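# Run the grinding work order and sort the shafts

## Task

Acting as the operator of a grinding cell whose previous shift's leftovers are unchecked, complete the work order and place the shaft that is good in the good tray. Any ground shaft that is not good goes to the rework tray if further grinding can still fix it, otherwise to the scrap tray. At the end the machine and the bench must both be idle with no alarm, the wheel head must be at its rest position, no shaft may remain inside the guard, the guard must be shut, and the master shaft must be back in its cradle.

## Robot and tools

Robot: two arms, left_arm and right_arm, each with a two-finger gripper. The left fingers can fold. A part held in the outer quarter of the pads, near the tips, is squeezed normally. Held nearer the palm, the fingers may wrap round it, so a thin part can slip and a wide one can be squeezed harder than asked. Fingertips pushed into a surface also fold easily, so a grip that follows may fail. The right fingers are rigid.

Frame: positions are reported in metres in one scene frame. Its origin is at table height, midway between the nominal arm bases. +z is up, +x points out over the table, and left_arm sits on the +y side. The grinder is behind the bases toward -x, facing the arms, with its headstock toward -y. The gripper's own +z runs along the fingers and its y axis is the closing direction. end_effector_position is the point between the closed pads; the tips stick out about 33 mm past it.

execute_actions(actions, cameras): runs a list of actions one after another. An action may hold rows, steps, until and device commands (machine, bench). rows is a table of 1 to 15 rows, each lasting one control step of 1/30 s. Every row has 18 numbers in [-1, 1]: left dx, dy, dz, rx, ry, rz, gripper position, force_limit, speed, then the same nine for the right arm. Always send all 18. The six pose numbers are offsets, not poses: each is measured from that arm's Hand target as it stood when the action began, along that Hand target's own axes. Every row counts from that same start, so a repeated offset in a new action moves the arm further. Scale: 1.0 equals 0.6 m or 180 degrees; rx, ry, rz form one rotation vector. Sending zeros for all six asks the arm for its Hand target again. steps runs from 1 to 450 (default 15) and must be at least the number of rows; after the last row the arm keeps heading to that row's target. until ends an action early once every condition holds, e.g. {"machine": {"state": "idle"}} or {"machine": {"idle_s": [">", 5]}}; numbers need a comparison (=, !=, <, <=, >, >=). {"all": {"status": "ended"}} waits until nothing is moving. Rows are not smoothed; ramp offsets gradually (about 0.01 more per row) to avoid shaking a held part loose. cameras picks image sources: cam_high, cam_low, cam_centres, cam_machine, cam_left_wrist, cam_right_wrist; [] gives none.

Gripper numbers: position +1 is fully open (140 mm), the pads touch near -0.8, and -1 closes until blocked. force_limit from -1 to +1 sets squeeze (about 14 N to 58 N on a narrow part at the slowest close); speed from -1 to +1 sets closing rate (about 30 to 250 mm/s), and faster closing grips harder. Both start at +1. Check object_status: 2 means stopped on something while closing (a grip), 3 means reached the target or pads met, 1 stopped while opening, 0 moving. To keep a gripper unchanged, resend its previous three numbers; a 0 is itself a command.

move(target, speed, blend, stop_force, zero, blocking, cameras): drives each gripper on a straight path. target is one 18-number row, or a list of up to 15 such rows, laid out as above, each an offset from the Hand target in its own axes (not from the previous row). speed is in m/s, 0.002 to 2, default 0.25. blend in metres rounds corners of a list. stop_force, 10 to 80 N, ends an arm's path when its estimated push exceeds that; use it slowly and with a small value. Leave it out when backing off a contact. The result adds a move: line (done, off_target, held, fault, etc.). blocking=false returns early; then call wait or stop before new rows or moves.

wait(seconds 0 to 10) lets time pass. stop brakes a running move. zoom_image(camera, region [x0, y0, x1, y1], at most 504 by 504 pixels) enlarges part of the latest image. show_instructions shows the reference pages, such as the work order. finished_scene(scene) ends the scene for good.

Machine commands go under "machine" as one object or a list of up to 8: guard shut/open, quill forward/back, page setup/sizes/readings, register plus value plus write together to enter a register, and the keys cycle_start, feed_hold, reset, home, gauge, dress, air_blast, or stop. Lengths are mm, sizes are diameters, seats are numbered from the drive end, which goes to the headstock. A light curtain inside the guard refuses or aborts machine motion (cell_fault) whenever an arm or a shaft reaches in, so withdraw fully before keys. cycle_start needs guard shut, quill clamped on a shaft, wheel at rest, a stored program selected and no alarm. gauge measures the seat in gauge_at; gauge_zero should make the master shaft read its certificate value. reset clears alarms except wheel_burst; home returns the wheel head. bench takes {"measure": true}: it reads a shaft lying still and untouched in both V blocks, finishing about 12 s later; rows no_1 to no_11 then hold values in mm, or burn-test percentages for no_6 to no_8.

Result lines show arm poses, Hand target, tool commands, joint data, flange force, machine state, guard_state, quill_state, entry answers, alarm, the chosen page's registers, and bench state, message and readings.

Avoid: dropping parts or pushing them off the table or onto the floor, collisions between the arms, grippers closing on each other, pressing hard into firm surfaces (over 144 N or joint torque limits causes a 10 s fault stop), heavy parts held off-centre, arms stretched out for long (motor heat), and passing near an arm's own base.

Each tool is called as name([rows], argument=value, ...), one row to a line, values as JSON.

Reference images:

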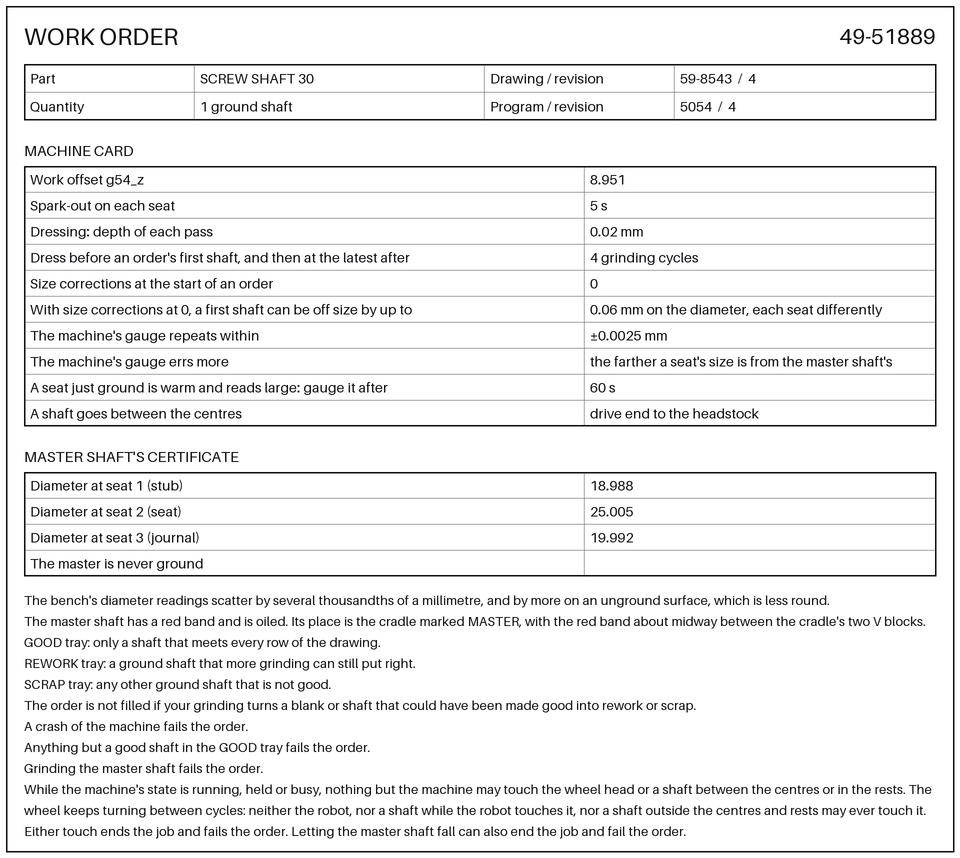

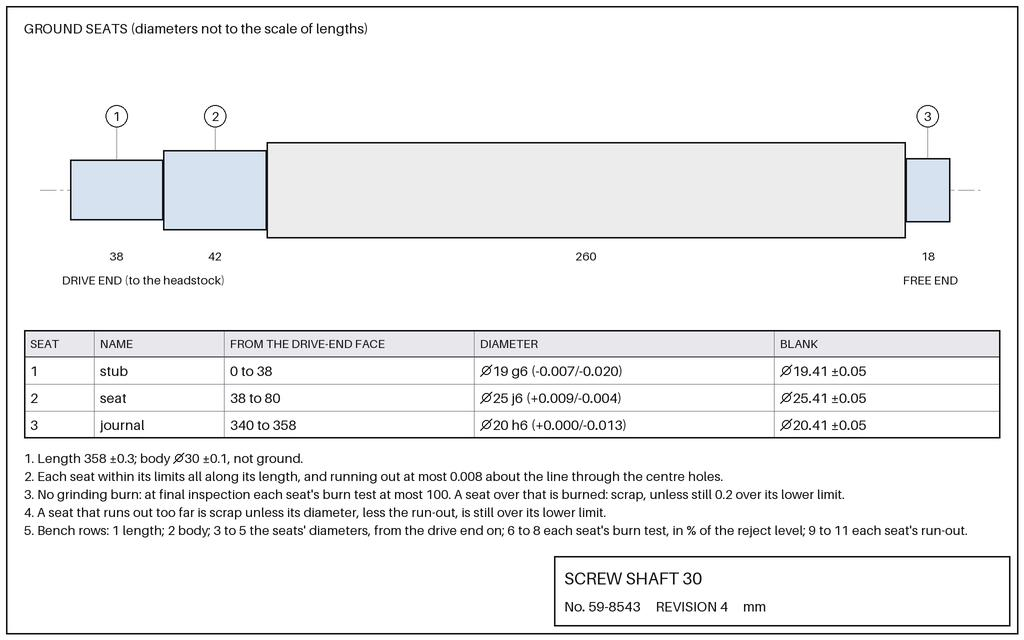

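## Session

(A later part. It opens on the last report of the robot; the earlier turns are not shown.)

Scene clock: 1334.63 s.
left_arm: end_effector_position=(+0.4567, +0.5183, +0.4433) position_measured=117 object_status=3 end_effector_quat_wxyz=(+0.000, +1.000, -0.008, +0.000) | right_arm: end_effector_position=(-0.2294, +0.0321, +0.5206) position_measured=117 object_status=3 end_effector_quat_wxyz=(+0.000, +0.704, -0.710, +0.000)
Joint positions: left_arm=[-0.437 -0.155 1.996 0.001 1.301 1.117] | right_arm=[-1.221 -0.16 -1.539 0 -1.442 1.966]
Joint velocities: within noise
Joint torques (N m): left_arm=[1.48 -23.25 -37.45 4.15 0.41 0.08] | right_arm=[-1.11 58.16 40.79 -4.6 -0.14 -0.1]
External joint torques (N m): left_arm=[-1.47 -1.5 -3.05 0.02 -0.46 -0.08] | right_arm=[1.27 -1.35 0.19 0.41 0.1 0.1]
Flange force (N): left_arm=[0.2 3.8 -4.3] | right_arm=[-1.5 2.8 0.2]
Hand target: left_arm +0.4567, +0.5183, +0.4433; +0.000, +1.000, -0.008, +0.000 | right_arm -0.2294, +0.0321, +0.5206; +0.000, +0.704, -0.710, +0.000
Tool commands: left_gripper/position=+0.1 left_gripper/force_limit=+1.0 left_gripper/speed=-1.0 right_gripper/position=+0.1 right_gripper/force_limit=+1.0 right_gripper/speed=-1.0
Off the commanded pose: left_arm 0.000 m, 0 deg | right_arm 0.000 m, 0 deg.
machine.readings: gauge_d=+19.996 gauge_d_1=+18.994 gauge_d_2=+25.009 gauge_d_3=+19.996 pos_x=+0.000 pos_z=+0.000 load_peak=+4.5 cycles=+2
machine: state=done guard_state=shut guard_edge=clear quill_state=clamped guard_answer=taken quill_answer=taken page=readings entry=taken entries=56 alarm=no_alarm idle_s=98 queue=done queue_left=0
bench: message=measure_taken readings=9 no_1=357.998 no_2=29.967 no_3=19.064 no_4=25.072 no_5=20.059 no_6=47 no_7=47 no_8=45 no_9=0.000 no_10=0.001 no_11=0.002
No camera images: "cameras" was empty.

execute_actions([
  {"machine":[{"register":"size_1","value":0.0025,"write":true},{"register":"size_2","value":0.0042,"write":true},{"register":"size_3","value":0.015,"write":true},{"cycle_start":true}],"steps":450,"until":{"machine":{"state":"alarm"}}},
  {"steps":450,"until":{"machine":{"state":["!=","running"]}}},
], cameras=[])

execute_actions([
  {"steps":450,"until":{"machine":{"state":["!=","running"]}}},
  {"steps":450,"until":{"machine":{"state":["!=","running"]}}},
  {"steps":450,"until":{"machine":{"state":["!=","running"]}}},
], cameras=[])

execute_actions([
  {"steps":450,"until":{"machine":{"state":["!=","running"]}}},
  {"steps":450,"until":{"machine":{"state":["!=","running"]}}},
  {"steps":450,"until":{"machine":{"state":["!=","running"]}}},
], cameras=[])

execute_actions([
  {"steps":450,"until":{"machine":{"state":["!=","running"]}}},
  {"steps":450,"until":{"machine":{"state":["!=","running"]}}},
  {"steps":450,"until":{"machine":{"state":["!=","running"]}}},
], cameras=[])

execute_actions([
  {"steps":450,"until":{"machine":{"state":["!=","running"]}}},
  {"steps":450,"until":{"machine":{"state":["!=","running"]}}},
  {"steps":450,"until":{"machine":{"state":["!=","running"]}}},
], cameras=[])

execute_actions([
  {"steps":450,"until":{"machine":{"state":["!=","running"]}}},
  {"steps":450,"until":{"machine":{"state":["!=","running"]}}},
  {"steps":450,"until":{"machine":{"state":["!=","running"]}}},
], cameras=[])

Scene clock: 1380.07 s.
left_arm: end_effector_position=(+0.4567, +0.5183, +0.4433) position_measured=117 object_status=3 end_effector_quat_wxyz=(+0.000, +1.000, -0.008, +0.000) | right_arm: end_effector_position=(-0.2294, +0.0321, +0.5206) position_measured=117 object_status=3 end_effector_quat_wxyz=(+0.000, +0.704, -0.710, +0.000)
Joint positions: left_arm=[-0.437 -0.155 1.996 0.001 1.301 1.117] | right_arm=[-1.221 -0.16 -1.539 0 -1.442 1.966]
Joint velocities: within noise
Joint torques (N m): left_arm=[1.45 -23.19 -37.49 4.14 0.4 0.09] | right_arm=[-1.26 57.99 40.73 -4.55 -0.12 -0.05]
External joint torques (N m): left_arm=[-1.43 -1.45 -3.01 0.03 -0.45 -0.09] | right_arm=[1.28 -0.11 0.49 0.33 0.06 0.05]
External joint torques at the end of the 1st action: left_arm=[-1.24 -0.98 -2.84 -0.05 -0.37 0] | right_arm=[1.36 -0.23 0.53 0.36 0.01 0.12]
Flange force (N): left_arm=[0.3 3.8 -4.2] | right_arm=[-0.2 2.2 -0.6]
Flange force at the end of the 1st action (N): left_arm=[1.0 3.4 -3.9] | right_arm=[-0.4 2.6 -0.8]
Hand target: left_arm +0.4567, +0.5183, +0.4433; +0.000, +1.000, -0.008, +0.000 | right_arm -0.2294, +0.0321, +0.5206; +0.000, +0.704, -0.710, +0.000
Tool commands: left_gripper/position=+0.1 left_gripper/force_limit=+1.0 left_gripper/speed=-1.0 right_gripper/position=+0.1 right_gripper/force_limit=+1.0 right_gripper/speed=-1.0
Off the commanded pose: left_arm 0.000 m, 0 deg | right_arm 0.000 m, 0 deg.
machine.readings: gauge_d=+19.996 gauge_d_1=+0.000 gauge_d_2=+0.000 gauge_d_3=+0.000 pos_x=-341.299 pos_z=+19.000 load_peak=+0.0 cycles=+2
machine: state=running guard_state=shut guard_edge=clear quill_state=clamped guard_answer=taken quill_answer=taken page=readings entry=taken entries=60 alarm=no_alarm idle_s=143 queue=running queue_left=0
bench: message=measure_taken readings=9 no_1=357.998 no_2=29.967 no_3=19.064 no_4=25.072 no_5=20.059 no_6=47 no_7=47 no_8=45 no_9=0.000 no_10=0.001 no_11=0.002
No camera images: "cameras" was empty.

Scene clock: 1425.27 s.
left_arm: end_effector_position=(+0.4567, +0.5183, +0.4433) position_measured=117 object_status=3 end_effector_quat_wxyz=(+0.000, +1.000, -0.008, +0.000) | right_arm: end_effector_position=(-0.2294, +0.0321, +0.5206) position_measured=117 object_status=3 end_effector_quat_wxyz=(+0.000, +0.704, -0.710, +0.000)
Joint positions: left_arm=[-0.437 -0.155 1.996 0.001 1.301 1.117] | right_arm=[-1.221 -0.16 -1.539 0 -1.442 1.966]
Joint velocities: within noise
Joint torques (N m): left_arm=[1.34 -23.36 -37.47 4.13 0.37 -0.04] | right_arm=[-0.82 58.24 40.8 -4.59 -0.17 -0.12]
External joint torques (N m): left_arm=[-1.33 -1.1 -2.94 0.04 -0.41 0.04] | right_arm=[0.93 -0.97 0.29 0.39 0.12 0.12]
External joint torques at the end of the 1st action: left_arm=[-1.45 -0.98 -2.9 -0.01 -0.44 -0.04] | right_arm=[0.97 0.44 0.69 0.33 0.15 0.09]
External joint torques at the end of the 2nd action: left_arm=[-1.37 -1.55 -3 0.01 -0.42 -0.04] | right_arm=[1.31 -0.92 0.29 0.46 0.1 0.18]
Flange force (N): left_arm=[0.9 3.5 -4.0] | right_arm=[-1.3 2.2 -0.1]
Flange force at the end of the 1st action (N): left_arm=[0.9 4.0 -3.9] | right_arm=[0.1 1.7 -0.9]
Flange force at the end of the 2nd action (N): left_arm=[0.2 3.5 -4.3] | right_arm=[-1.0 2.8 -0.1]
Hand target: left_arm +0.4567, +0.5183, +0.4433; +0.000, +1.000, -0.008, +0.000 | right_arm -0.2294, +0.0321, +0.5206; +0.000, +0.704, -0.710, +0.000
Tool commands: left_gripper/position=+0.1 left_gripper/force_limit=+1.0 left_gripper/speed=-1.0 right_gripper/position=+0.1 right_gripper/force_limit=+1.0 right_gripper/speed=-1.0
Off the commanded pose: left_arm 0.000 m, 0 deg | right_arm 0.000 m, 0 deg.
machine.readings: gauge_d=+19.996 gauge_d_1=+0.000 gauge_d_2=+0.000 gauge_d_3=+0.000 pos_x=-341.580 pos_z=+19.000 load_peak=+0.0 cycles=+2
machine: state=running guard_state=shut guard_edge=clear quill_state=clamped guard_answer=taken quill_answer=taken page=readings entry=taken entries=60 alarm=no_alarm idle_s=188 queue=running queue_left=0
bench: message=measure_taken readings=9 no_1=357.998 no_2=29.967 no_3=19.064 no_4=25.072 no_5=20.059 no_6=47 no_7=47 no_8=45 no_9=0.000 no_10=0.001 no_11=0.002
No camera images: "cameras" was empty.

Scene clock: 1470.47 s.
left_arm: end_effector_position=(+0.4567, +0.5183, +0.4433) position_measured=117 object_status=3 end_effector_quat_wxyz=(+0.000, +1.000, -0.008, +0.000) | right_arm: end_effector_position=(-0.2294, +0.0321, +0.5206) position_measured=117 object_status=3 end_effector_quat_wxyz=(+0.000, +0.704, -0.710, +0.000)
Joint positions: left_arm=[-0.437 -0.155 1.996 0.001 1.301 1.117] | right_arm=[-1.221 -0.16 -1.539 0 -1.442 1.966]
Joint velocities: within noise
Joint torques (N m): left_arm=[1.26 -23.36 -37.25 4.15 0.4 0.06] | right_arm=[-1.21 57.87 40.66 -4.65 -0.14 -0.08]
External joint torques (N m): left_arm=[-1.21 -1.45 -3.24 0.02 -0.45 -0.06] | right_arm=[1.2 0.2 0.66 0.42 0.08 0.08]
External joint torques at the end of the 1st action: left_arm=[-1.4 -1.04 -2.81 -0.02 -0.43 0.01] | right_arm=[1.4 0.15 0.49 0.42 0.09 0.1]
External joint torques at the end of the 2nd action: left_arm=[-1.96 -0.7 -2.9 0.03 -0.4 -0.07] | right_arm=[1.14 -0.35 0.53 0.44 0.09 0.06]
Flange force (N): left_arm=[0.8 3.4 -4.6] | right_arm=[-0.1 2.1 -0.9]
Flange force at the end of the 1st action (N): left_arm=[0.8 3.7 -3.8] | right_arm=[0.3 2.3 -0.6]
Flange force at the end of the 2nd action (N): left_arm=[0.8 5.2 -3.8] | right_arm=[-0.7 2.2 -0.6]
Hand target: left_arm +0.4567, +0.5183, +0.4433; +0.000, +1.000, -0.008, +0.000 | right_arm -0.2294, +0.0321, +0.5206; +0.000, +0.704, -0.710, +0.000
Tool commands: left_gripper/position=+0.1 left_gripper/force_limit=+1.0 left_gripper/speed=-1.0 right_gripper/position=+0.1 right_gripper/force_limit=+1.0 right_gripper/speed=-1.0
Off the commanded pose: left_arm 0.000 m, 0 deg | right_arm 0.000 m, 0 deg.
machine.readings: gauge_d=+19.996 gauge_d_1=+0.000 gauge_d_2=+0.000 gauge_d_3=+0.000 pos_x=-335.294 pos_z=+59.000 load_peak=+2.4 cycles=+2
machine: state=running guard_state=shut guard_edge=clear quill_state=clamped guard_answer=taken quill_answer=taken page=readings entry=taken entries=60 alarm=no_alarm idle_s=233 queue=running queue_left=0
bench: message=measure_taken readings=9 no_1=357.998 no_2=29.967 no_3=19.064 no_4=25.072 no_5=20.059 no_6=47 no_7=47 no_8=45 no_9=0.000 no_10=0.001 no_11=0.002
No camera images: "cameras" was empty.

Scene clock: 1515.67 s.
left_arm: end_effector_position=(+0.4567, +0.5183, +0.4433) position_measured=117 object_status=3 end_effector_quat_wxyz=(+0.000, +1.000, -0.008, +0.000) | right_arm: end_effector_position=(-0.2294, +0.0321, +0.5206) position_measured=117 object_status=3 end_effector_quat_wxyz=(+0.000, +0.704, -0.710, +0.000)
Joint positions: left_arm=[-0.437 -0.155 1.996 0.001 1.301 1.117] | right_arm=[-1.221 -0.16 -1.539 0 -1.442 1.966]
Joint velocities: within noise
Joint torques (N m): left_arm=[1.84 -23.21 -37.45 4.13 0.36 0.06] | right_arm=[-0.9 58.12 40.58 -4.67 -0.2 -0.01]
External joint torques (N m): left_arm=[-1.83 -1.15 -2.88 0.03 -0.41 -0.06] | right_arm=[0.97 -0.72 0.55 0.46 0.15 0.01]
External joint torques at the end of the 1st action: left_arm=[-1.51 -1.45 -2.97 -0.03 -0.43 0] | right_arm=[1.19 -0.59 0.4 0.44 0.06 0.14]
External joint torques at the end of the 2nd action: left_arm=[-1.46 -1.4 -2.74 -0.04 -0.38 -0.07] | right_arm=[1.07 -0.56 0.25 0.36 0.09 0.1]
Flange force (N): left_arm=[0.2 4.6 -4.0] | right_arm=[-1.5 2.1 -0.4]
Flange force at the end of the 1st action (N): left_arm=[0.2 3.7 -4.2] | right_arm=[-0.8 2.5 -0.4]
Flange force at the end of the 2nd action (N): left_arm=[-0.1 3.7 -3.9] | right_arm=[-0.6 2.1 -0.1]
Hand target: left_arm +0.4567, +0.5183, +0.4433; +0.000, +1.000, -0.008, +0.000 | right_arm -0.2294, +0.0321, +0.5206; +0.000, +0.704, -0.710, +0.000
Tool commands: left_gripper/position=+0.1 left_gripper/force_limit=+1.0 left_gripper/speed=-1.0 right_gripper/position=+0.1 right_gripper/force_limit=+1.0 right_gripper/speed=-1.0
Off the commanded pose: left_arm 0.000 m, 0 deg | right_arm 0.000 m, 0 deg.
machine.readings: gauge_d=+19.996 gauge_d_1=+0.000 gauge_d_2=+0.000 gauge_d_3=+0.000 pos_x=-335.566 pos_z=+59.000 load_peak=+2.4 cycles=+2
machine: state=running guard_state=shut guard_edge=clear quill_state=clamped guard_answer=taken quill_answer=taken page=readings entry=taken entries=60 alarm=no_alarm idle_s=277 queue=running queue_left=0
bench: message=measure_taken readings=9 no_1=357.998 no_2=29.967 no_3=19.064 no_4=25.072 no_5=20.059 no_6=47 no_7=47 no_8=45 no_9=0.000 no_10=0.001 no_11=0.002
No camera images: "cameras" was empty.

Scene clock: 1560.87 s.
left_arm: end_effector_position=(+0.4567, +0.5183, +0.4433) position_measured=117 object_status=3 end_effector_quat_wxyz=(+0.000, +1.000, -0.008, +0.000) | right_arm: end_effector_position=(-0.2294, +0.0321, +0.5206) position_measured=117 object_status=3 end_effector_quat_wxyz=(+0.000, +0.704, -0.710, +0.000)
Joint positions: left_arm=[-0.437 -0.155 1.996 0.001 1.301 1.117] | right_arm=[-1.221 -0.16 -1.539 0 -1.442 1.966]
Joint velocities: within noise
Joint torques (N m): left_arm=[1.03 -23.29 -37.49 4.14 0.35 -0.02] | right_arm=[-1.17 58.16 40.65 -4.57 -0.21 -0.17]
External joint torques (N m): left_arm=[-1.07 -1.2 -3.03 0.03 -0.4 0.02] | right_arm=[1.15 0.18 0.76 0.34 0.15 0.17]
External joint torques at the end of the 1st action: left_arm=[-1.59 -2.31 -3.14 0.04 -0.41 -0.04] | right_arm=[1.02 -1.05 0.56 0.45 0.1 0.1]
External joint torques at the end of the 2nd action: left_arm=[-1.25 -1.47 -2.72 -0.03 -0.42 0.03] | right_arm=[1.24 -0.83 0.24 0.35 0.07 0.12]
Flange force (N): left_arm=[1.1 3.0 -4.2] | right_arm=[-0.3 2.2 -0.9]
Flange force at the end of the 1st action (N): left_arm=[-1.1 3.5 -4.9] | right_arm=[-1.9 2.5 -0.5]
Flange force at the end of the 2nd action (N): left_arm=[0.1 3.0 -3.9] | right_arm=[-0.9 2.5 -0.1]
Hand target: left_arm +0.4567, +0.5183, +0.4433; +0.000, +1.000, -0.008, +0.000 | right_arm -0.2294, +0.0321, +0.5206; +0.000, +0.704, -0.710, +0.000
Tool commands: left_gripper/position=+0.1 left_gripper/force_limit=+1.0 left_gripper/speed=-1.0 right_gripper/position=+0.1 right_gripper/force_limit=+1.0 right_gripper/speed=-1.0
Off the commanded pose: left_arm 0.000 m, 0 deg | right_arm 0.000 m, 0 deg.
machine.readings: gauge_d=+19.996 gauge_d_1=+0.000 gauge_d_2=+0.000 gauge_d_3=+0.000 pos_x=-340.275 pos_z=+349.000 load_peak=+3.5 cycles=+2
machine: state=running guard_state=shut guard_edge=clear quill_state=clamped guard_answer=taken quill_answer=taken page=readings entry=taken entries=60 alarm=no_alarm idle_s=322 queue=running queue_left=0
bench: message=measure_taken readings=9 no_1=357.998 no_2=29.967 no_3=19.064 no_4=25.072 no_5=20.059 no_6=47 no_7=47 no_8=45 no_9=0.000 no_10=0.001 no_11=0.002
No camera images: "cameras" was empty.

Scene clock: 1606.07 s.
left_arm: end_effector_position=(+0.4567, +0.5183, +0.4433) position_measured=117 object_status=3 end_effector_quat_wxyz=(+0.000, +1.000, -0.008, +0.000) | right_arm: end_effector_position=(-0.2294, +0.0321, +0.5206) position_measured=117 object_status=3 end_effector_quat_wxyz=(+0.000, +0.704, -0.710, +0.000)
Joint positions: left_arm=[-0.437 -0.155 1.996 0.001 1.301 1.117] | right_arm=[-1.221 -0.16 -1.539 0 -1.442 1.966]
Joint velocities: within noise
Joint torques (N m): left_arm=[1.75 -23.06 -37.5 4.2 0.34 0] | right_arm=[-1.17 58.11 40.71 -4.64 -0.15 -0.06]
External joint torques (N m): left_arm=[-1.84 -1.15 -2.82 -0.05 -0.38 0] | right_arm=[1.26 -0.65 0.45 0.43 0.1 0.06]
External joint torques at the end of the 1st action: left_arm=[-1.25 -1.76 -2.81 0 -0.43 0.01] | right_arm=[1.27 0.59 0.6 0.33 0.11 0.15]
External joint torques at the end of the 2nd action: left_arm=[-1.6 -1.43 -3.15 0.02 -0.41 -0.02] | right_arm=[1.16 0.27 0.39 0.36 0.09 0.17]
Flange force (N): left_arm=[0.2 4.5 -3.9] | right_arm=[-1.0 2.5 -0.4]
Flange force at the end of the 1st action (N): left_arm=[-0.2 2.9 -4.1] | right_arm=[0.7 2.1 -0.9]
Flange force at the end of the 2nd action (N): left_arm=[0.3 4.1 -4.5] | right_arm=[0.5 2.0 -0.5]
Hand target: left_arm +0.4567, +0.5183, +0.4433; +0.000, +1.000, -0.008, +0.000 | right_arm -0.2294, +0.0321, +0.5206; +0.000, +0.704, -0.710, +0.000
Tool commands: left_gripper/position=+0.1 left_gripper/force_limit=+1.0 left_gripper/speed=-1.0 right_gripper/position=+0.1 right_gripper/force_limit=+1.0 right_gripper/speed=-1.0
Off the commanded pose: left_arm 0.000 m, 0 deg | right_arm 0.000 m, 0 deg.
machine.readings: gauge_d=+19.996 gauge_d_1=+0.000 gauge_d_2=+0.000 gauge_d_3=+0.000 pos_x=-340.560 pos_z=+349.000 load_peak=+3.5 cycles=+2
machine: state=running guard_state=shut guard_edge=clear quill_state=clamped guard_answer=taken quill_answer=taken page=readings entry=taken entries=60 alarm=no_alarm idle_s=367 queue=running queue_left=0
bench: message=measure_taken readings=9 no_1=357.998 no_2=29.967 no_3=19.064 no_4=25.072 no_5=20.059 no_6=47 no_7=47 no_8=45 no_9=0.000 no_10=0.001 no_11=0.002
No camera images: "cameras" was empty.

execute_actions([
  {"steps":450,"until":{"machine":{"state":["!=","running"]}}},
  {"steps":450,"machine":{"page":"readings"},"until":{"machine":{"idle_s":[">",62]}}},
  {"steps":450,"until":{"machine":{"idle_s":[">",62]}}},
  {"steps":450,"until":{"machine":{"idle_s":[">",62]}}},
], cameras=[])

Scene clock: 1682.33 s.
left_arm: end_effector_position=(+0.4567, +0.5183, +0.4433) position_measured=117 object_status=3 end_effector_quat_wxyz=(+0.000, +1.000, -0.008, +0.000) | right_arm: end_effector_position=(-0.2294, +0.0321, +0.5206) position_measured=117 object_status=3 end_effector_quat_wxyz=(+0.000, +0.704, -0.710, +0.000)
Joint positions: left_arm=[-0.437 -0.155 1.996 0.001 1.301 1.117] | right_arm=[-1.221 -0.16 -1.539 0 -1.442 1.966]
Joint velocities: within noise
Joint torques (N m): left_arm=[1.52 -23.32 -37.55 4.13 0.3 0.02] | right_arm=[-1.09 57.95 40.82 -4.64 -0.17 -0.12]
External joint torques (N m): left_arm=[-1.64 -1.08 -2.8 0.02 -0.34 -0.02] | right_arm=[1.16 -0.02 0.46 0.42 0.11 0.12]
External joint torques at the end of the 1st action: left_arm=[-1.3 -1.59 -2.95 0.02 -0.39 -0.05] | right_arm=[1.12 0.23 0.56 0.45 0.09 0.08]
External joint torques at the end of the 2nd action: left_arm=[-1.57 -1.4 -3.06 0 -0.47 -0.04] | right_arm=[1.38 -0.57 0.31 0.31 0.13 0.02]
External joint torques at the end of the 3rd action: left_arm=[-1.32 -1.03 -3.01 0.02 -0.39 0.01] | right_arm=[1.64 -0.43 0.6 0.44 0.14 0.11]
Flange force (N): left_arm=[0.4 4.2 -4.0] | right_arm=[-0.1 2.1 -0.5]
Flange force at the end of the 1st action (N): left_arm=[0.1 3.3 -4.3] | right_arm=[0.1 1.9 -0.8]
Flange force at the end of the 2nd action (N): left_arm=[0.3 4.0 -4.3] | right_arm=[-0.5 2.5 -0.1]
Flange force at the end of the 3rd action (N): left_arm=[1.1 3.6 -4.2] | right_arm=[-0.6 3.1 -0.6]
Hand target: left_arm +0.4567, +0.5183, +0.4433; +0.000, +1.000, -0.008, +0.000 | right_arm -0.2294, +0.0321, +0.5206; +0.000, +0.704, -0.710, +0.000
Tool commands: left_gripper/position=+0.1 left_gripper/force_limit=+1.0 left_gripper/speed=-1.0 right_gripper/position=+0.1 right_gripper/force_limit=+1.0 right_gripper/speed=-1.0
Off the commanded pose: left_arm 0.000 m, 0 deg | right_arm 0.000 m, 0 deg.
machine.readings: gauge_d=+19.996 gauge_d_1=+0.000 gauge_d_2=+0.000 gauge_d_3=+0.000 pos_x=+0.000 pos_z=+0.000 load_peak=+3.5 cycles=+3
machine: state=done guard_state=shut guard_edge=clear quill_state=clamped guard_answer=taken quill_answer=taken page=readings entry=taken entries=60 alarm=no_alarm idle_s=55 queue=done queue_left=0
bench: message=measure_taken readings=9 no_1=357.998 no_2=29.967 no_3=19.064 no_4=25.072 no_5=20.059 no_6=47 no_7=47 no_8=45 no_9=0.000 no_10=0.001 no_11=0.002
No camera images: "cameras" was empty.

execute_actions([
  {"steps":200,"until":{"machine":{"idle_s":[">",61]}}},
  {"machine":[{"register":"gauge_at","value":1,"write":true,"gauge":true},{"register":"gauge_at","value":2,"write":true,"gauge":true},{"register":"gauge_at","value":3,"write":true,"gauge":true}],"steps":450,"until":{"machine":{"queue":"done"}}},
  {"steps":300,"until":{"machine":{"queue":"done"}}},
], cameras=[])

execute_actions([
  {"machine":[{"register":"gauge_at","value":1,"write":true,"gauge":true},{"register":"gauge_at","value":2,"write":true,"gauge":true},{"register":"gauge_at","value":3,"write":true,"gauge":true}],"steps":450,"until":{"machine":{"queue":"done"}}},
  {"steps":300,"until":{"machine":{"queue":"done"}}},
], cameras=[])

Scene clock: 1701.33 s.
left_arm: end_effector_position=(+0.4567, +0.5183, +0.4433) position_measured=117 object_status=3 end_effector_quat_wxyz=(+0.000, +1.000, -0.008, +0.000) | right_arm: end_effector_position=(-0.2294, +0.0321, +0.5206) position_measured=117 object_status=3 end_effector_quat_wxyz=(+0.000, +0.704, -0.710, +0.000)
Joint positions: left_arm=[-0.437 -0.155 1.996 0.001 1.301 1.117] | right_arm=[-1.221 -0.16 -1.539 0 -1.442 1.966]
Joint velocities: within noise
Joint torques (N m): left_arm=[1.15 -23.13 -37.57 4.15 0.39 0.08] | right_arm=[-1.2 57.69 40.6 -4.61 -0.21 -0.11]
External joint torques (N m): left_arm=[-1.32 -1.27 -3.02 0.02 -0.44 -0.08] | right_arm=[1.35 -0.77 0.39 0.42 0.16 0.11]
External joint torques at the end of the 1st action: left_arm=[-1.32 -1.19 -2.84 0.01 -0.39 0.02] | right_arm=[1.36 -0.87 0.12 0.41 0.1 0.07]
External joint torques at the end of the 2nd action: left_arm=[-1.19 -0.94 -2.84 0.03 -0.42 -0.02] | right_arm=[1.08 -0.12 0.33 0.38 0.1 0.11]
Flange force (N): left_arm=[0.7 3.6 -4.2] | right_arm=[-0.9 2.7 -0.2]
Flange force at the end of the 1st action (N): left_arm=[0.6 3.4 -4.0] | right_arm=[-0.7 2.6 0.2]
Flange force at the end of the 2nd action (N): left_arm=[1.1 3.4 -3.8] | right_arm=[0.0 1.9 -0.3]
Hand target: left_arm +0.4567, +0.5183, +0.4433; +0.000, +1.000, -0.008, +0.000 | right_arm -0.2294, +0.0321, +0.5206; +0.000, +0.704, -0.710, +0.000
Tool commands: left_gripper/position=+0.1 left_gripper/force_limit=+1.0 left_gripper/speed=-1.0 right_gripper/position=+0.1 right_gripper/force_limit=+1.0 right_gripper/speed=-1.0
Off the commanded pose: left_arm 0.000 m, 0 deg | right_arm 0.000 m, 0 deg.
machine.readings: gauge_d=+19.995 gauge_d_1=+18.988 gauge_d_2=+25.003 gauge_d_3=+19.995 pos_x=+0.000 pos_z=+0.000 load_peak=+3.5 cycles=+3
machine: state=done guard_state=shut guard_edge=clear quill_state=clamped guard_answer=taken quill_answer=taken page=readings entry=taken entries=66 alarm=no_alarm idle_s=74 queue=done queue_left=0
bench: message=measure_taken readings=9 no_1=357.998 no_2=29.967 no_3=19.064 no_4=25.072 no_5=20.059 no_6=47 no_7=47 no_8=45 no_9=0.000 no_10=0.001 no_11=0.002
No camera images: "cameras" was empty.

Scene clock: 1713.70 s.
left_arm: end_effector_position=(+0.4567, +0.5183, +0.4433) position_measured=117 object_status=3 end_effector_quat_wxyz=(+0.000, +1.000, -0.008, +0.000) | right_arm: end_effector_position=(-0.2294, +0.0321, +0.5206) position_measured=117 object_status=3 end_effector_quat_wxyz=(+0.000, +0.704, -0.710, +0.000)
Joint positions: left_arm=[-0.437 -0.155 1.996 0.001 1.301 1.117] | right_arm=[-1.221 -0.16 -1.539 0 -1.442 1.966]
Joint velocities: within noise
Joint torques (N m): left_arm=[1.29 -23.54 -37.55 4.17 0.34 0.02] | right_arm=[-1.18 57.67 40.79 -4.59 -0.17 -0.16]
External joint torques (N m): left_arm=[-1.28 -0.73 -2.99 0.01 -0.4 -0.02] | right_arm=[1.23 0.2 0.55 0.36 0.13 0.16]
External joint torques at the end of the 1st action: left_arm=[-1.53 -1.24 -3.27 0 -0.46 -0.04] | right_arm=[1.2 0.11 0.57 0.43 0.23 0.08]
Flange force (N): left_arm=[1.6 3.8 -4.0] | right_arm=[0.2 2.2 -0.7]
Flange force at the end of the 1st action (N): left_arm=[0.9 4.1 -4.5] | right_arm=[0.0 2.1 -0.5]
Hand target: left_arm +0.4567, +0.5183, +0.4433; +0.000, +1.000, -0.008, +0.000 | right_arm -0.2294, +0.0321, +0.5206; +0.000, +0.704, -0.710, +0.000
Tool commands: left_gripper/position=+0.1 left_gripper/force_limit=+1.0 left_gripper/speed=-1.0 right_gripper/position=+0.1 right_gripper/force_limit=+1.0 right_gripper/speed=-1.0
Off the commanded pose: left_arm 0.000 m, 0 deg | right_arm 0.000 m, 0 deg.
machine.readings: gauge_d=+19.996 gauge_d_1=+18.987 gauge_d_2=+25.002 gauge_d_3=+19.996 pos_x=+0.000 pos_z=+0.000 load_peak=+3.5 cycles=+3
machine: state=done guard_state=shut guard_edge=clear quill_state=clamped guard_answer=taken quill_answer=taken page=readings entry=taken entries=72 alarm=no_alarm idle_s=86 queue=done queue_left=0
bench: message=measure_taken readings=9 no_1=357.998 no_2=29.967 no_3=19.064 no_4=25.072 no_5=20.059 no_6=47 no_7=47 no_8=45 no_9=0.000 no_10=0.001 no_11=0.002
No camera images: "cameras" was empty.

execute_actions([
  {"machine":[{"guard":"open"},{"quill":"back"}],"steps":170},
], cameras=[])

move([
  [0,0,0,0,0,0,0.1,1,-1,-0.02,0.7,0.05,0,0,0,0.1,1,-1],
  [0,0,0,0,0,0,0.1,1,-1,-0.02,0.7,0.45,0,0,0,0.1,1,-1],
  [0,0,0,0,0,0,0.1,1,-1,-0.02,0.7,0.551,0,0,0,0.1,1,-1],
], speed=[0.35,0.25,0.08], blend=[0.05,0,0], cameras=["cam_machine"])

Scene clock: 1727.57 s.
left_arm: end_effector_position=(+0.4567, +0.5183, +0.4433) position_measured=117 object_status=3 end_effector_quat_wxyz=(+0.000, +1.000, -0.008, +0.000) | right_arm: end_effector_position=(-0.2294, +0.0321, +0.5206) position_measured=117 object_status=3 end_effector_quat_wxyz=(+0.000, +0.704, -0.710, +0.000)
Joint positions: left_arm=[-0.437 -0.155 1.996 0.001 1.301 1.117] | right_arm=[-1.221 -0.16 -1.539 0 -1.442 1.966]
Joint velocities: within noise
Joint torques (N m): left_arm=[1.67 -23.68 -37.34 4.17 0.36 -0.02] | right_arm=[-1.19 57.56 40.79 -4.62 -0.14 -0.13]
External joint torques (N m): left_arm=[-1.55 -1.26 -3.16 0.01 -0.4 0.02] | right_arm=[1.24 0.04 0.4 0.4 0.09 0.13]
Flange force (N): left_arm=[0.7 4.0 -4.5] | right_arm=[0.2 2.2 -0.5]
Hand target: left_arm +0.4567, +0.5183, +0.4433; +0.000, +1.000, -0.008, +0.000 | right_arm -0.2294, +0.0321, +0.5206; +0.000, +0.704, -0.710, +0.000
Tool commands: left_gripper/position=+0.1 left_gripper/force_limit=+1.0 left_gripper/speed=-1.0 right_gripper/position=+0.1 right_gripper/force_limit=+1.0 right_gripper/speed=-1.0
Off the commanded pose: left_arm 0.000 m, 0 deg | right_arm 0.000 m, 0 deg.
machine.readings: gauge_d=+19.996 gauge_d_1=+0.000 gauge_d_2=+0.000 gauge_d_3=+0.000 pos_x=+0.000 pos_z=+0.000 load_peak=+3.5 cycles=+3
machine: state=idle guard_state=open guard_edge=clear quill_state=back guard_answer=taken quill_answer=taken page=readings entry=taken entries=72 alarm=no_alarm idle_s=100 queue=done queue_left=0
bench: message=measure_taken readings=9 no_1=357.998 no_2=29.967 no_3=19.064 no_4=25.072 no_5=20.059 no_6=47 no_7=47 no_8=45 no_9=0.000 no_10=0.001 no_11=0.002
No camera images: "cameras" was empty.

Scene clock: 1730.93 s.
left_arm: end_effector_position=(+0.4567, +0.5183, +0.4433) position_measured=117 object_status=3 end_effector_quat_wxyz=(+0.000, +1.000, -0.008, +0.000) | right_arm: end_effector_position=(-0.6492, +0.0479, +0.1900) position_measured=117 object_status=3 end_effector_quat_wxyz=(+0.000, +0.704, -0.710, +0.000)
Joint positions: left_arm=[-0.437 -0.155 1.996 0.001 1.301 1.117] | right_arm=[-0.783 -0.706 -1.353 0 -1.083 2.404]
Joint velocities: within noise
Joint torques (N m): left_arm=[1.65 -23.45 -37.51 4.17 0.38 0.05] | right_arm=[-1.52 102.99 36.46 -4.07 0.03 -0.14]
External joint torques (N m): left_arm=[-1.71 -0.75 -2.81 -0.01 -0.43 -0.05] | right_arm=[1.6 -0.11 0.14 0.34 -0.06 0.14]
Flange force (N): left_arm=[0.9 4.6 -3.6] | right_arm=[1.0 1.7 -0.1]
Hand target: left_arm +0.4567, +0.5183, +0.4433; +0.000, +1.000, -0.008, +0.000 | right_arm -0.6492, +0.0479, +0.1900; +0.000, +0.704, -0.710, +0.000
Off the commanded pose: left_arm 0.000 m, 0 deg | right_arm 0.000 m, 0 deg.
machine.readings: gauge_d=+19.996 gauge_d_1=+0.000 gauge_d_2=+0.000 gauge_d_3=+0.000 pos_x=+0.000 pos_z=+0.000 load_peak=+3.5 cycles=+3
machine: state=idle guard_state=open guard_edge=clear quill_state=back guard_answer=taken quill_answer=taken page=readings entry=taken entries=72 alarm=no_alarm idle_s=103 queue=done queue_left=0
bench: message=measure_taken readings=9 no_1=357.998 no_2=29.967 no_3=19.064 no_4=25.072 no_5=20.059 no_6=47 no_7=47 no_8=45 no_9=0.000 no_10=0.001 no_11=0.002
move: done
Images, in order (width x height): cam_machine 896x504.

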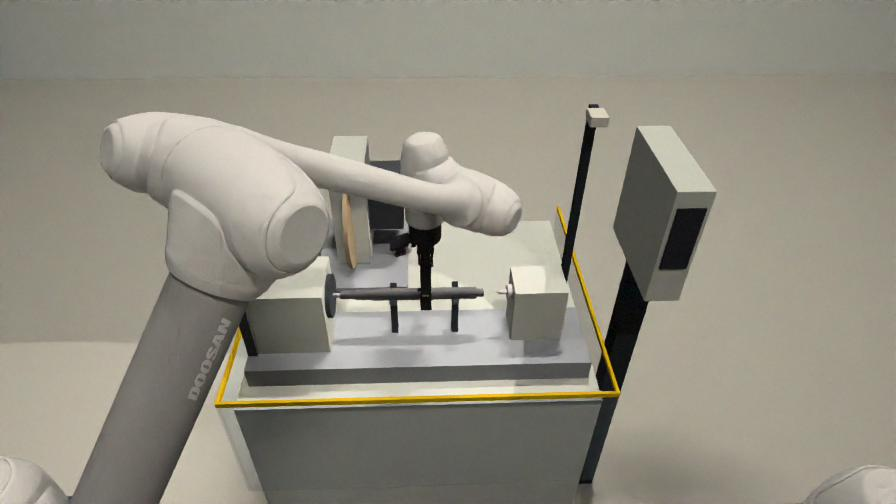

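execute_actions([
  {"rows":[[0,0,0,0,0,0,0.1,1,-1,0,0,0,0,0,0,-1,1,-1]],"steps":90},
], cameras=[])

move([
  [0,0,0,0,0,0,0.1,1,-1,0,-0.0025,0,0,0,0,-1,1,-1],
  [0,0,0,0,0,0,0.1,1,-1,-0.03,-0.0025,-0.003,0,0,0,-1,1,-1],
  [0,0,0,0,0,0,0.1,1,-1,-0.03,-0.0025,-0.1,0,0,0,-1,1,-1],
  [0,0,0,0,0,0,0.1,1,-1,-0.03,-0.0025,-0.48,0,0,0,-1,1,-1],
  [0,0,0,0,0,0,0.1,1,-1,0.05,-0.73,-0.53,0,0,0,-1,1,-1],
], speed=[0.01,0.03,0.05,0.25,0.3], cameras=["cam_machine"])

Scene clock: 1739.77 s.
left_arm: end_effector_position=(+0.4567, +0.5183, +0.4433) position_measured=117 object_status=3 end_effector_quat_wxyz=(+0.000, +1.000, -0.008, +0.000) | right_arm: end_effector_position=(-0.6492, +0.0479, +0.1900) position_measured=188 object_status=2 end_effector_quat_wxyz=(+0.000, +0.704, -0.710, +0.000)
Joint positions: left_arm=[-0.437 -0.155 1.996 0.001 1.301 1.117] | right_arm=[-0.783 -0.706 -1.353 0 -1.083 2.404]
Joint velocities: within noise
Joint torques (N m): left_arm=[1.1 -23.44 -37.56 4.15 0.39 -0.01] | right_arm=[8.47 86.64 37.64 -0.46 6.79 0.62]
External joint torques (N m): left_arm=[-1.16 -1.09 -2.98 0.02 -0.44 0.01] | right_arm=[-8.26 16.63 -0.97 -3.27 -6.83 -0.62]
Flange force (N): left_arm=[1.2 3.2 -4.0] | right_arm=[5.8 -20.0 -21.8]
Hand target: left_arm +0.4567, +0.5183, +0.4433; +0.000, +1.000, -0.008, +0.000 | right_arm -0.6492, +0.0479, +0.1900; +0.000, +0.704, -0.710, +0.000
Off the commanded pose: left_arm 0.000 m, 0 deg | right_arm 0.000 m, 0 deg.
machine.readings: gauge_d=+19.996 gauge_d_1=+0.000 gauge_d_2=+0.000 gauge_d_3=+0.000 pos_x=+0.000 pos_z=+0.000 load_peak=+3.5 cycles=+3
machine: state=idle guard_state=open guard_edge=clear quill_state=back guard_answer=taken quill_answer=taken page=readings entry=taken entries=72 alarm=no_alarm idle_s=112 queue=done queue_left=0
bench: message=measure_taken readings=9 no_1=357.998 no_2=29.967 no_3=19.064 no_4=25.072 no_5=20.059 no_6=47 no_7=47 no_8=45 no_9=0.000 no_10=0.001 no_11=0.002
No camera images: "cameras" was empty.

Scene clock: 1744.63 s.
left_arm: end_effector_position=(+0.4567, +0.5183, +0.4433) position_measured=117 object_status=3 end_effector_quat_wxyz=(+0.000, +1.000, -0.008, +0.000) | right_arm: end_effector_position=(-0.2116, +0.0139, +0.5079) position_measured=188 object_status=2 end_effector_quat_wxyz=(+0.000, +0.704, -0.710, +0.000)
Joint positions: left_arm=[-0.437 -0.155 1.996 0.001 1.301 1.117] | right_arm=[-1.236 -0.127 -1.601 0 -1.413 1.951]
Joint velocities: within noise
Joint torques (N m): left_arm=[1.45 -23.35 -37.54 4.17 0.35 0.03] | right_arm=[-0.92 64.44 49.45 -4.4 -0.55 -0.11]
External joint torques (N m): left_arm=[-1.62 -0.88 -2.83 -0.02 -0.4 -0.03] | right_arm=[0.98 -10.24 -8.32 0.2 0.5 0.11]
Flange force (N): left_arm=[0.8 4.3 -3.8] | right_arm=[-0.4 1.9 16.2]
Hand target: left_arm +0.4567, +0.5183, +0.4433; +0.000, +1.000, -0.008, +0.000 | right_arm -0.2115, +0.0139, +0.5080; +0.000, +0.704, -0.710, +0.000
Off the commanded pose: left_arm 0.000 m, 0 deg | right_arm 0.000 m, 0 deg.
machine.readings: gauge_d=+19.996 gauge_d_1=+0.000 gauge_d_2=+0.000 gauge_d_3=+0.000 pos_x=+0.000 pos_z=+0.000 load_peak=+3.5 cycles=+3
machine: state=idle guard_state=open guard_edge=clear quill_state=back guard_answer=taken quill_answer=taken page=readings entry=taken entries=72 alarm=no_alarm idle_s=117 queue=done queue_left=0
bench: message=measure_taken readings=9 no_1=357.998 no_2=29.967 no_3=19.064 no_4=25.072 no_5=20.059 no_6=47 no_7=47 no_8=45 no_9=0.000 no_10=0.001 no_11=0.002
move: done
Images, in order (width x height): cam_machine 896x504.

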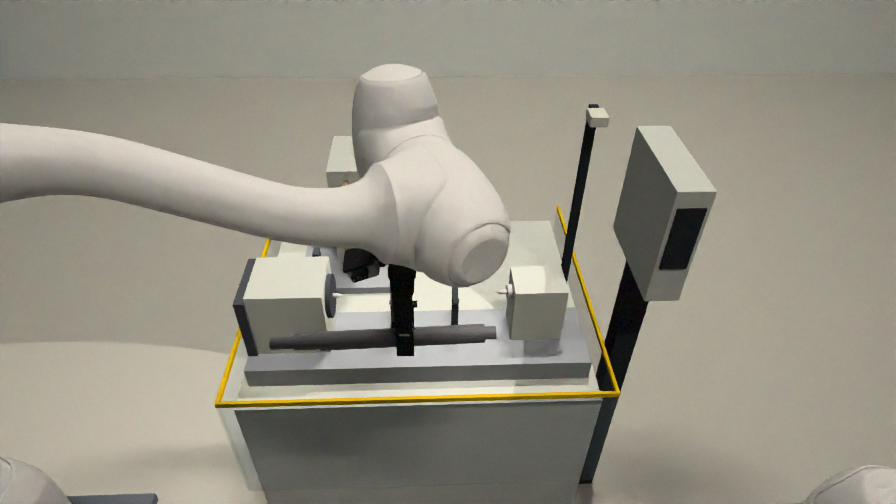

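move([
  [0,0,0,0,0,0,0.1,1,-1,0.0205,-0.3045,-0.03,0,0,0,-1,1,-1],
], speed=0.3, cameras=[])

move([
  [0,0,0,0,0,0,0.1,1,-1,-0.0423,-0.951,0.3,0,0,0.5055,-1,1,-1],
], speed=0.3, cameras=["cam_high","cam_right_wrist"])

Scene clock: 1751.70 s.
left_arm: end_effector_position=(+0.4567, +0.5183, +0.4433) position_measured=117 object_status=3 end_effector_quat_wxyz=(+0.000, +1.000, -0.008, +0.000) | right_arm: end_effector_position=(-0.0290, +0.0000, +0.5260) position_measured=188 object_status=2 end_effector_quat_wxyz=(+0.000, +0.704, -0.710, +0.000)
Joint positions: left_arm=[-0.437 -0.155 1.996 0.001 1.301 1.117] | right_arm=[-1.525 -0.05 -1.653 0 -1.438 1.662]
Joint velocities: within noise
Joint torques (N m): left_arm=[1.48 -22.81 -37.57 4.12 0.34 0.07] | right_arm=[-0.69 56.32 49.58 -4.58 -0.64 -0.14]
External joint torques (N m): left_arm=[-1.43 -2.34 -2.82 0.04 -0.37 -0.07] | right_arm=[0.76 -10.27 -8.5 0.36 0.59 0.14]
Flange force (N): left_arm=[-1.4 3.1 -4.5] | right_arm=[-1.9 1.6 16.7]
Hand target: left_arm +0.4567, +0.5183, +0.4433; +0.000, +1.000, -0.008, +0.000 | right_arm -0.0290, +0.0000, +0.5260; +0.000, +0.704, -0.710, +0.000
Off the commanded pose: left_arm 0.000 m, 0 deg | right_arm 0.000 m, 0 deg.
machine.readings: gauge_d=+19.996 gauge_d_1=+0.000 gauge_d_2=+0.000 gauge_d_3=+0.000 pos_x=+0.000 pos_z=+0.000 load_peak=+3.5 cycles=+3
machine: state=idle guard_state=open guard_edge=clear quill_state=back guard_answer=taken quill_answer=taken page=readings entry=taken entries=72 alarm=no_alarm idle_s=124 queue=done queue_left=0
bench: message=measure_taken readings=9 no_1=357.998 no_2=29.967 no_3=19.064 no_4=25.072 no_5=20.059 no_6=47 no_7=47 no_8=45 no_9=0.000 no_10=0.001 no_11=0.002
move: done
No camera images: "cameras" was empty.

Scene clock: 1754.77 s.
left_arm: end_effector_position=(+0.4567, +0.5183, +0.4433) position_measured=117 object_status=3 end_effector_quat_wxyz=(+0.000, +1.000, -0.008, +0.000) | right_arm: end_effector_position=(+0.5418, +0.0204, +0.3461) position_measured=188 object_status=2 end_effector_quat_wxyz=(+0.000, +0.013, +1.000, +0.000)
Joint positions: left_arm=[-0.437 -0.155 1.996 0.001 1.301 1.117] | right_arm=[-2.308 -0.493 -1.406 0 -1.242 2.467]
Joint velocities: within noise
Joint torques (N m): left_arm=[1.69 -23.42 -37.47 4.16 0.35 0] | right_arm=[-0.93 100.45 47.83 -3.95 -0.37 -0.18]
External joint torques (N m): left_arm=[-1.67 -1.7 -3.06 0.01 -0.4 0] | right_arm=[0.87 -12.12 -8.47 -0.06 0.32 0.18]
Flange force (N): left_arm=[-0.3 3.9 -4.5] | right_arm=[2.2 -0.6 16.0]
Hand target: left_arm +0.4567, +0.5183, +0.4433; +0.000, +1.000, -0.008, +0.000 | right_arm +0.5419, +0.0204, +0.3461; +0.000, +0.013, +1.000, +0.000
Off the commanded pose: left_arm 0.000 m, 0 deg | right_arm 0.000 m, 0 deg.
machine.readings: gauge_d=+19.996 gauge_d_1=+0.000 gauge_d_2=+0.000 gauge_d_3=+0.000 pos_x=+0.000 pos_z=+0.000 load_peak=+3.5 cycles=+3
machine: state=idle guard_state=open guard_edge=clear quill_state=back guard_answer=taken quill_answer=taken page=readings entry=taken entries=72 alarm=no_alarm idle_s=127 queue=done queue_left=0
bench: message=measure_taken readings=9 no_1=357.998 no_2=29.967 no_3=19.064 no_4=25.072 no_5=20.059 no_6=47 no_7=47 no_8=45 no_9=0.000 no_10=0.001 no_11=0.002
move: done
Images, in order (width x height): cam_high 896x504, cam_right_wrist 896x504.

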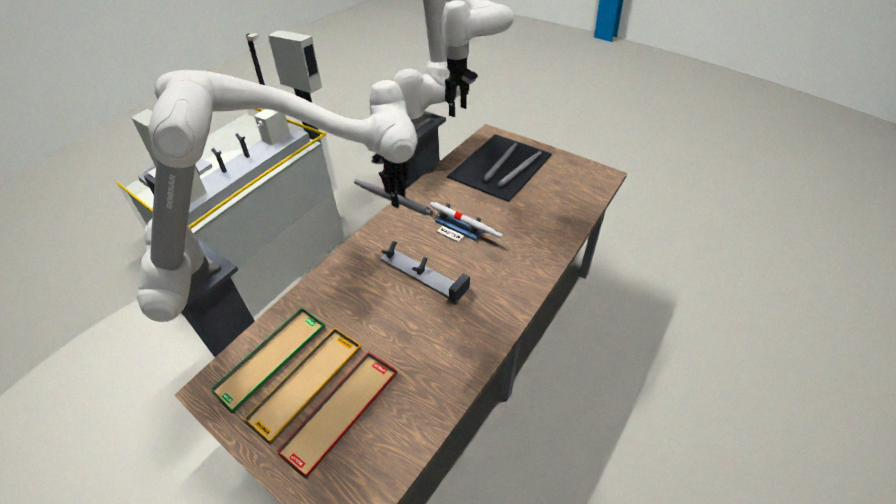

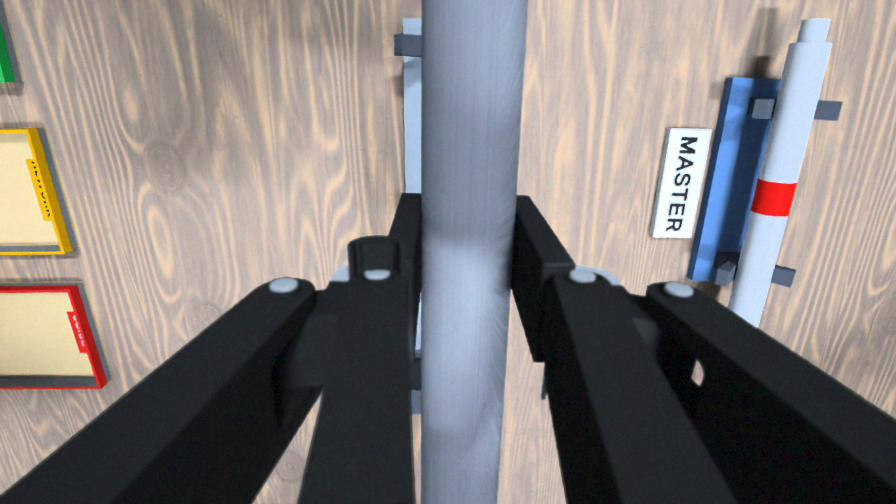

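move([
  [0,0,0,0,0,0,0.1,1,-1,0.0003,-0.0158,0.25,0,0,0,-1,1,-1],
  [0,0,0,0,0,0,0.1,1,-1,0.0003,-0.0158,0.4352,0,0,0,-1,1,-1],
], speed=[0.25,0.12], blend=[0.02,0], cameras=["cam_low"])

move([
  [0,0,0,0,0,0,0.1,1,-1,0,0,0.033,0,0,0,-1,1,-1],
], speed=0.015, stop_force=14, cameras=["cam_low"])

Scene clock: 1762.07 s.
left_arm: end_effector_position=(+0.4567, +0.5183, +0.4433) position_measured=117 object_status=3 end_effector_quat_wxyz=(+0.000, +1.000, -0.008, +0.000) | right_arm: end_effector_position=(+0.5414, +0.0110, +0.0849) position_measured=188 object_status=2 end_effector_quat_wxyz=(+0.000, +0.013, +1.000, +0.000)
Joint positions: left_arm=[-0.437 -0.155 1.996 0.001 1.301 1.117] | right_arm=[-2.315 -0.696 -1.601 0 -0.844 2.46]
Joint velocities: within noise
Joint torques (N m): left_arm=[1.48 -23.15 -37.59 4.19 0.32 0] | right_arm=[-1.19 109.01 37.1 -3.24 -0.58 -0.1]
External joint torques (N m): left_arm=[-1.45 -0.94 -2.76 -0.03 -0.37 0] | right_arm=[1.07 -11.46 -5.89 0.06 0.54 0.1]
Flange force (N): left_arm=[0.8 3.8 -3.8] | right_arm=[1.6 0.4 14.8]
Hand target: left_arm +0.4567, +0.5183, +0.4433; +0.000, +1.000, -0.008, +0.000 | right_arm +0.5415, +0.0111, +0.0849; +0.000, +0.013, +1.000, +0.000
Off the commanded pose: left_arm 0.000 m, 0 deg | right_arm 0.000 m, 0 deg.
machine.readings: gauge_d=+19.996 gauge_d_1=+0.000 gauge_d_2=+0.000 gauge_d_3=+0.000 pos_x=+0.000 pos_z=+0.000 load_peak=+3.5 cycles=+3
machine: state=idle guard_state=open guard_edge=clear quill_state=back guard_answer=taken quill_answer=taken page=readings entry=taken entries=72 alarm=no_alarm idle_s=134 queue=done queue_left=0
bench: message=measure_taken readings=9 no_1=357.998 no_2=29.967 no_3=19.064 no_4=25.072 no_5=20.059 no_6=47 no_7=47 no_8=45 no_9=0.000 no_10=0.001 no_11=0.002
move: done
Images, in order (width x height): cam_low 896x504.

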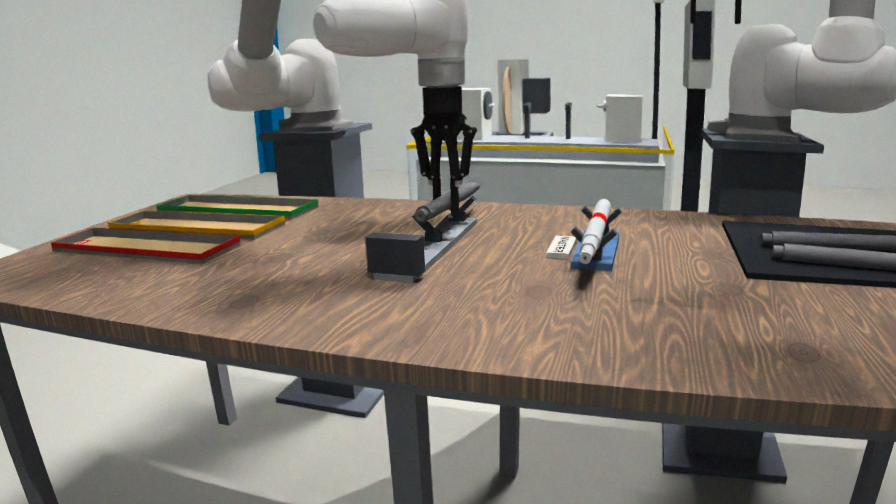

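Scene clock: 1763.63 s.
left_arm: end_effector_position=(+0.4567, +0.5183, +0.4433) position_measured=117 object_status=3 end_effector_quat_wxyz=(+0.000, +1.000, -0.008, +0.000) | right_arm: end_effector_position=(+0.5415, +0.0111, +0.0700) position_measured=188 object_status=2 end_effector_quat_wxyz=(+0.000, +0.013, +1.000, +0.000)
Joint positions: left_arm=[-0.437 -0.155 1.996 0.001 1.301 1.117] | right_arm=[-2.315 -0.712 -1.605 0 -0.824 2.46]
Joint velocities: within noise
Joint torques (N m): left_arm=[0.97 -22.97 -37.43 4.16 0.36 0.13] | right_arm=[5.55 78.34 28.32 -1.33 4.53 0.35]
External joint torques (N m): left_arm=[-0.83 -1.77 -3.03 0.01 -0.41 -0.13] | right_arm=[-5.61 19.71 2.26 -1.79 -4.57 -0.35]
Flange force (N): left_arm=[0.3 2.4 -4.5] | right_arm=[2.7 -14.1 -28.4]
Hand target: left_arm +0.4567, +0.5183, +0.4433; +0.000, +1.000, -0.008, +0.000 | right_arm +0.5415, +0.0111, +0.0700; +0.000, +0.013, +1.000, +0.000 (not the last commanded pose)
Off the commanded pose: left_arm 0.000 m, 0 deg | right_arm 0.005 m, 0 deg.
machine.readings: gauge_d=+19.996 gauge_d_1=+0.000 gauge_d_2=+0.000 gauge_d_3=+0.000 pos_x=+0.000 pos_z=+0.000 load_peak=+3.5 cycles=+3
machine: state=idle guard_state=open guard_edge=clear quill_state=back guard_answer=taken quill_answer=taken page=readings entry=taken entries=72 alarm=no_alarm idle_s=135 queue=done queue_left=0
bench: message=measure_taken readings=9 no_1=357.998 no_2=29.967 no_3=19.064 no_4=25.072 no_5=20.059 no_6=47 no_7=47 no_8=45 no_9=0.000 no_10=0.001 no_11=0.002
move: contact (right_arm)
Images, in order (width x height): cam_low 896x504.

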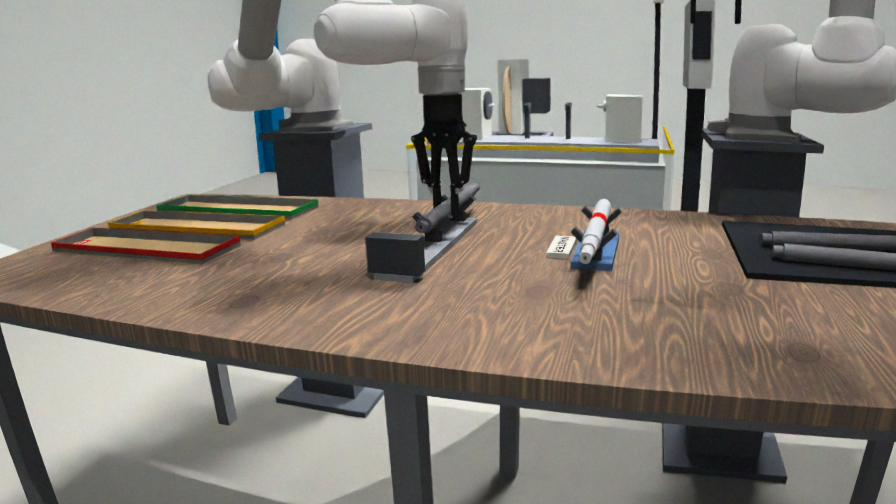

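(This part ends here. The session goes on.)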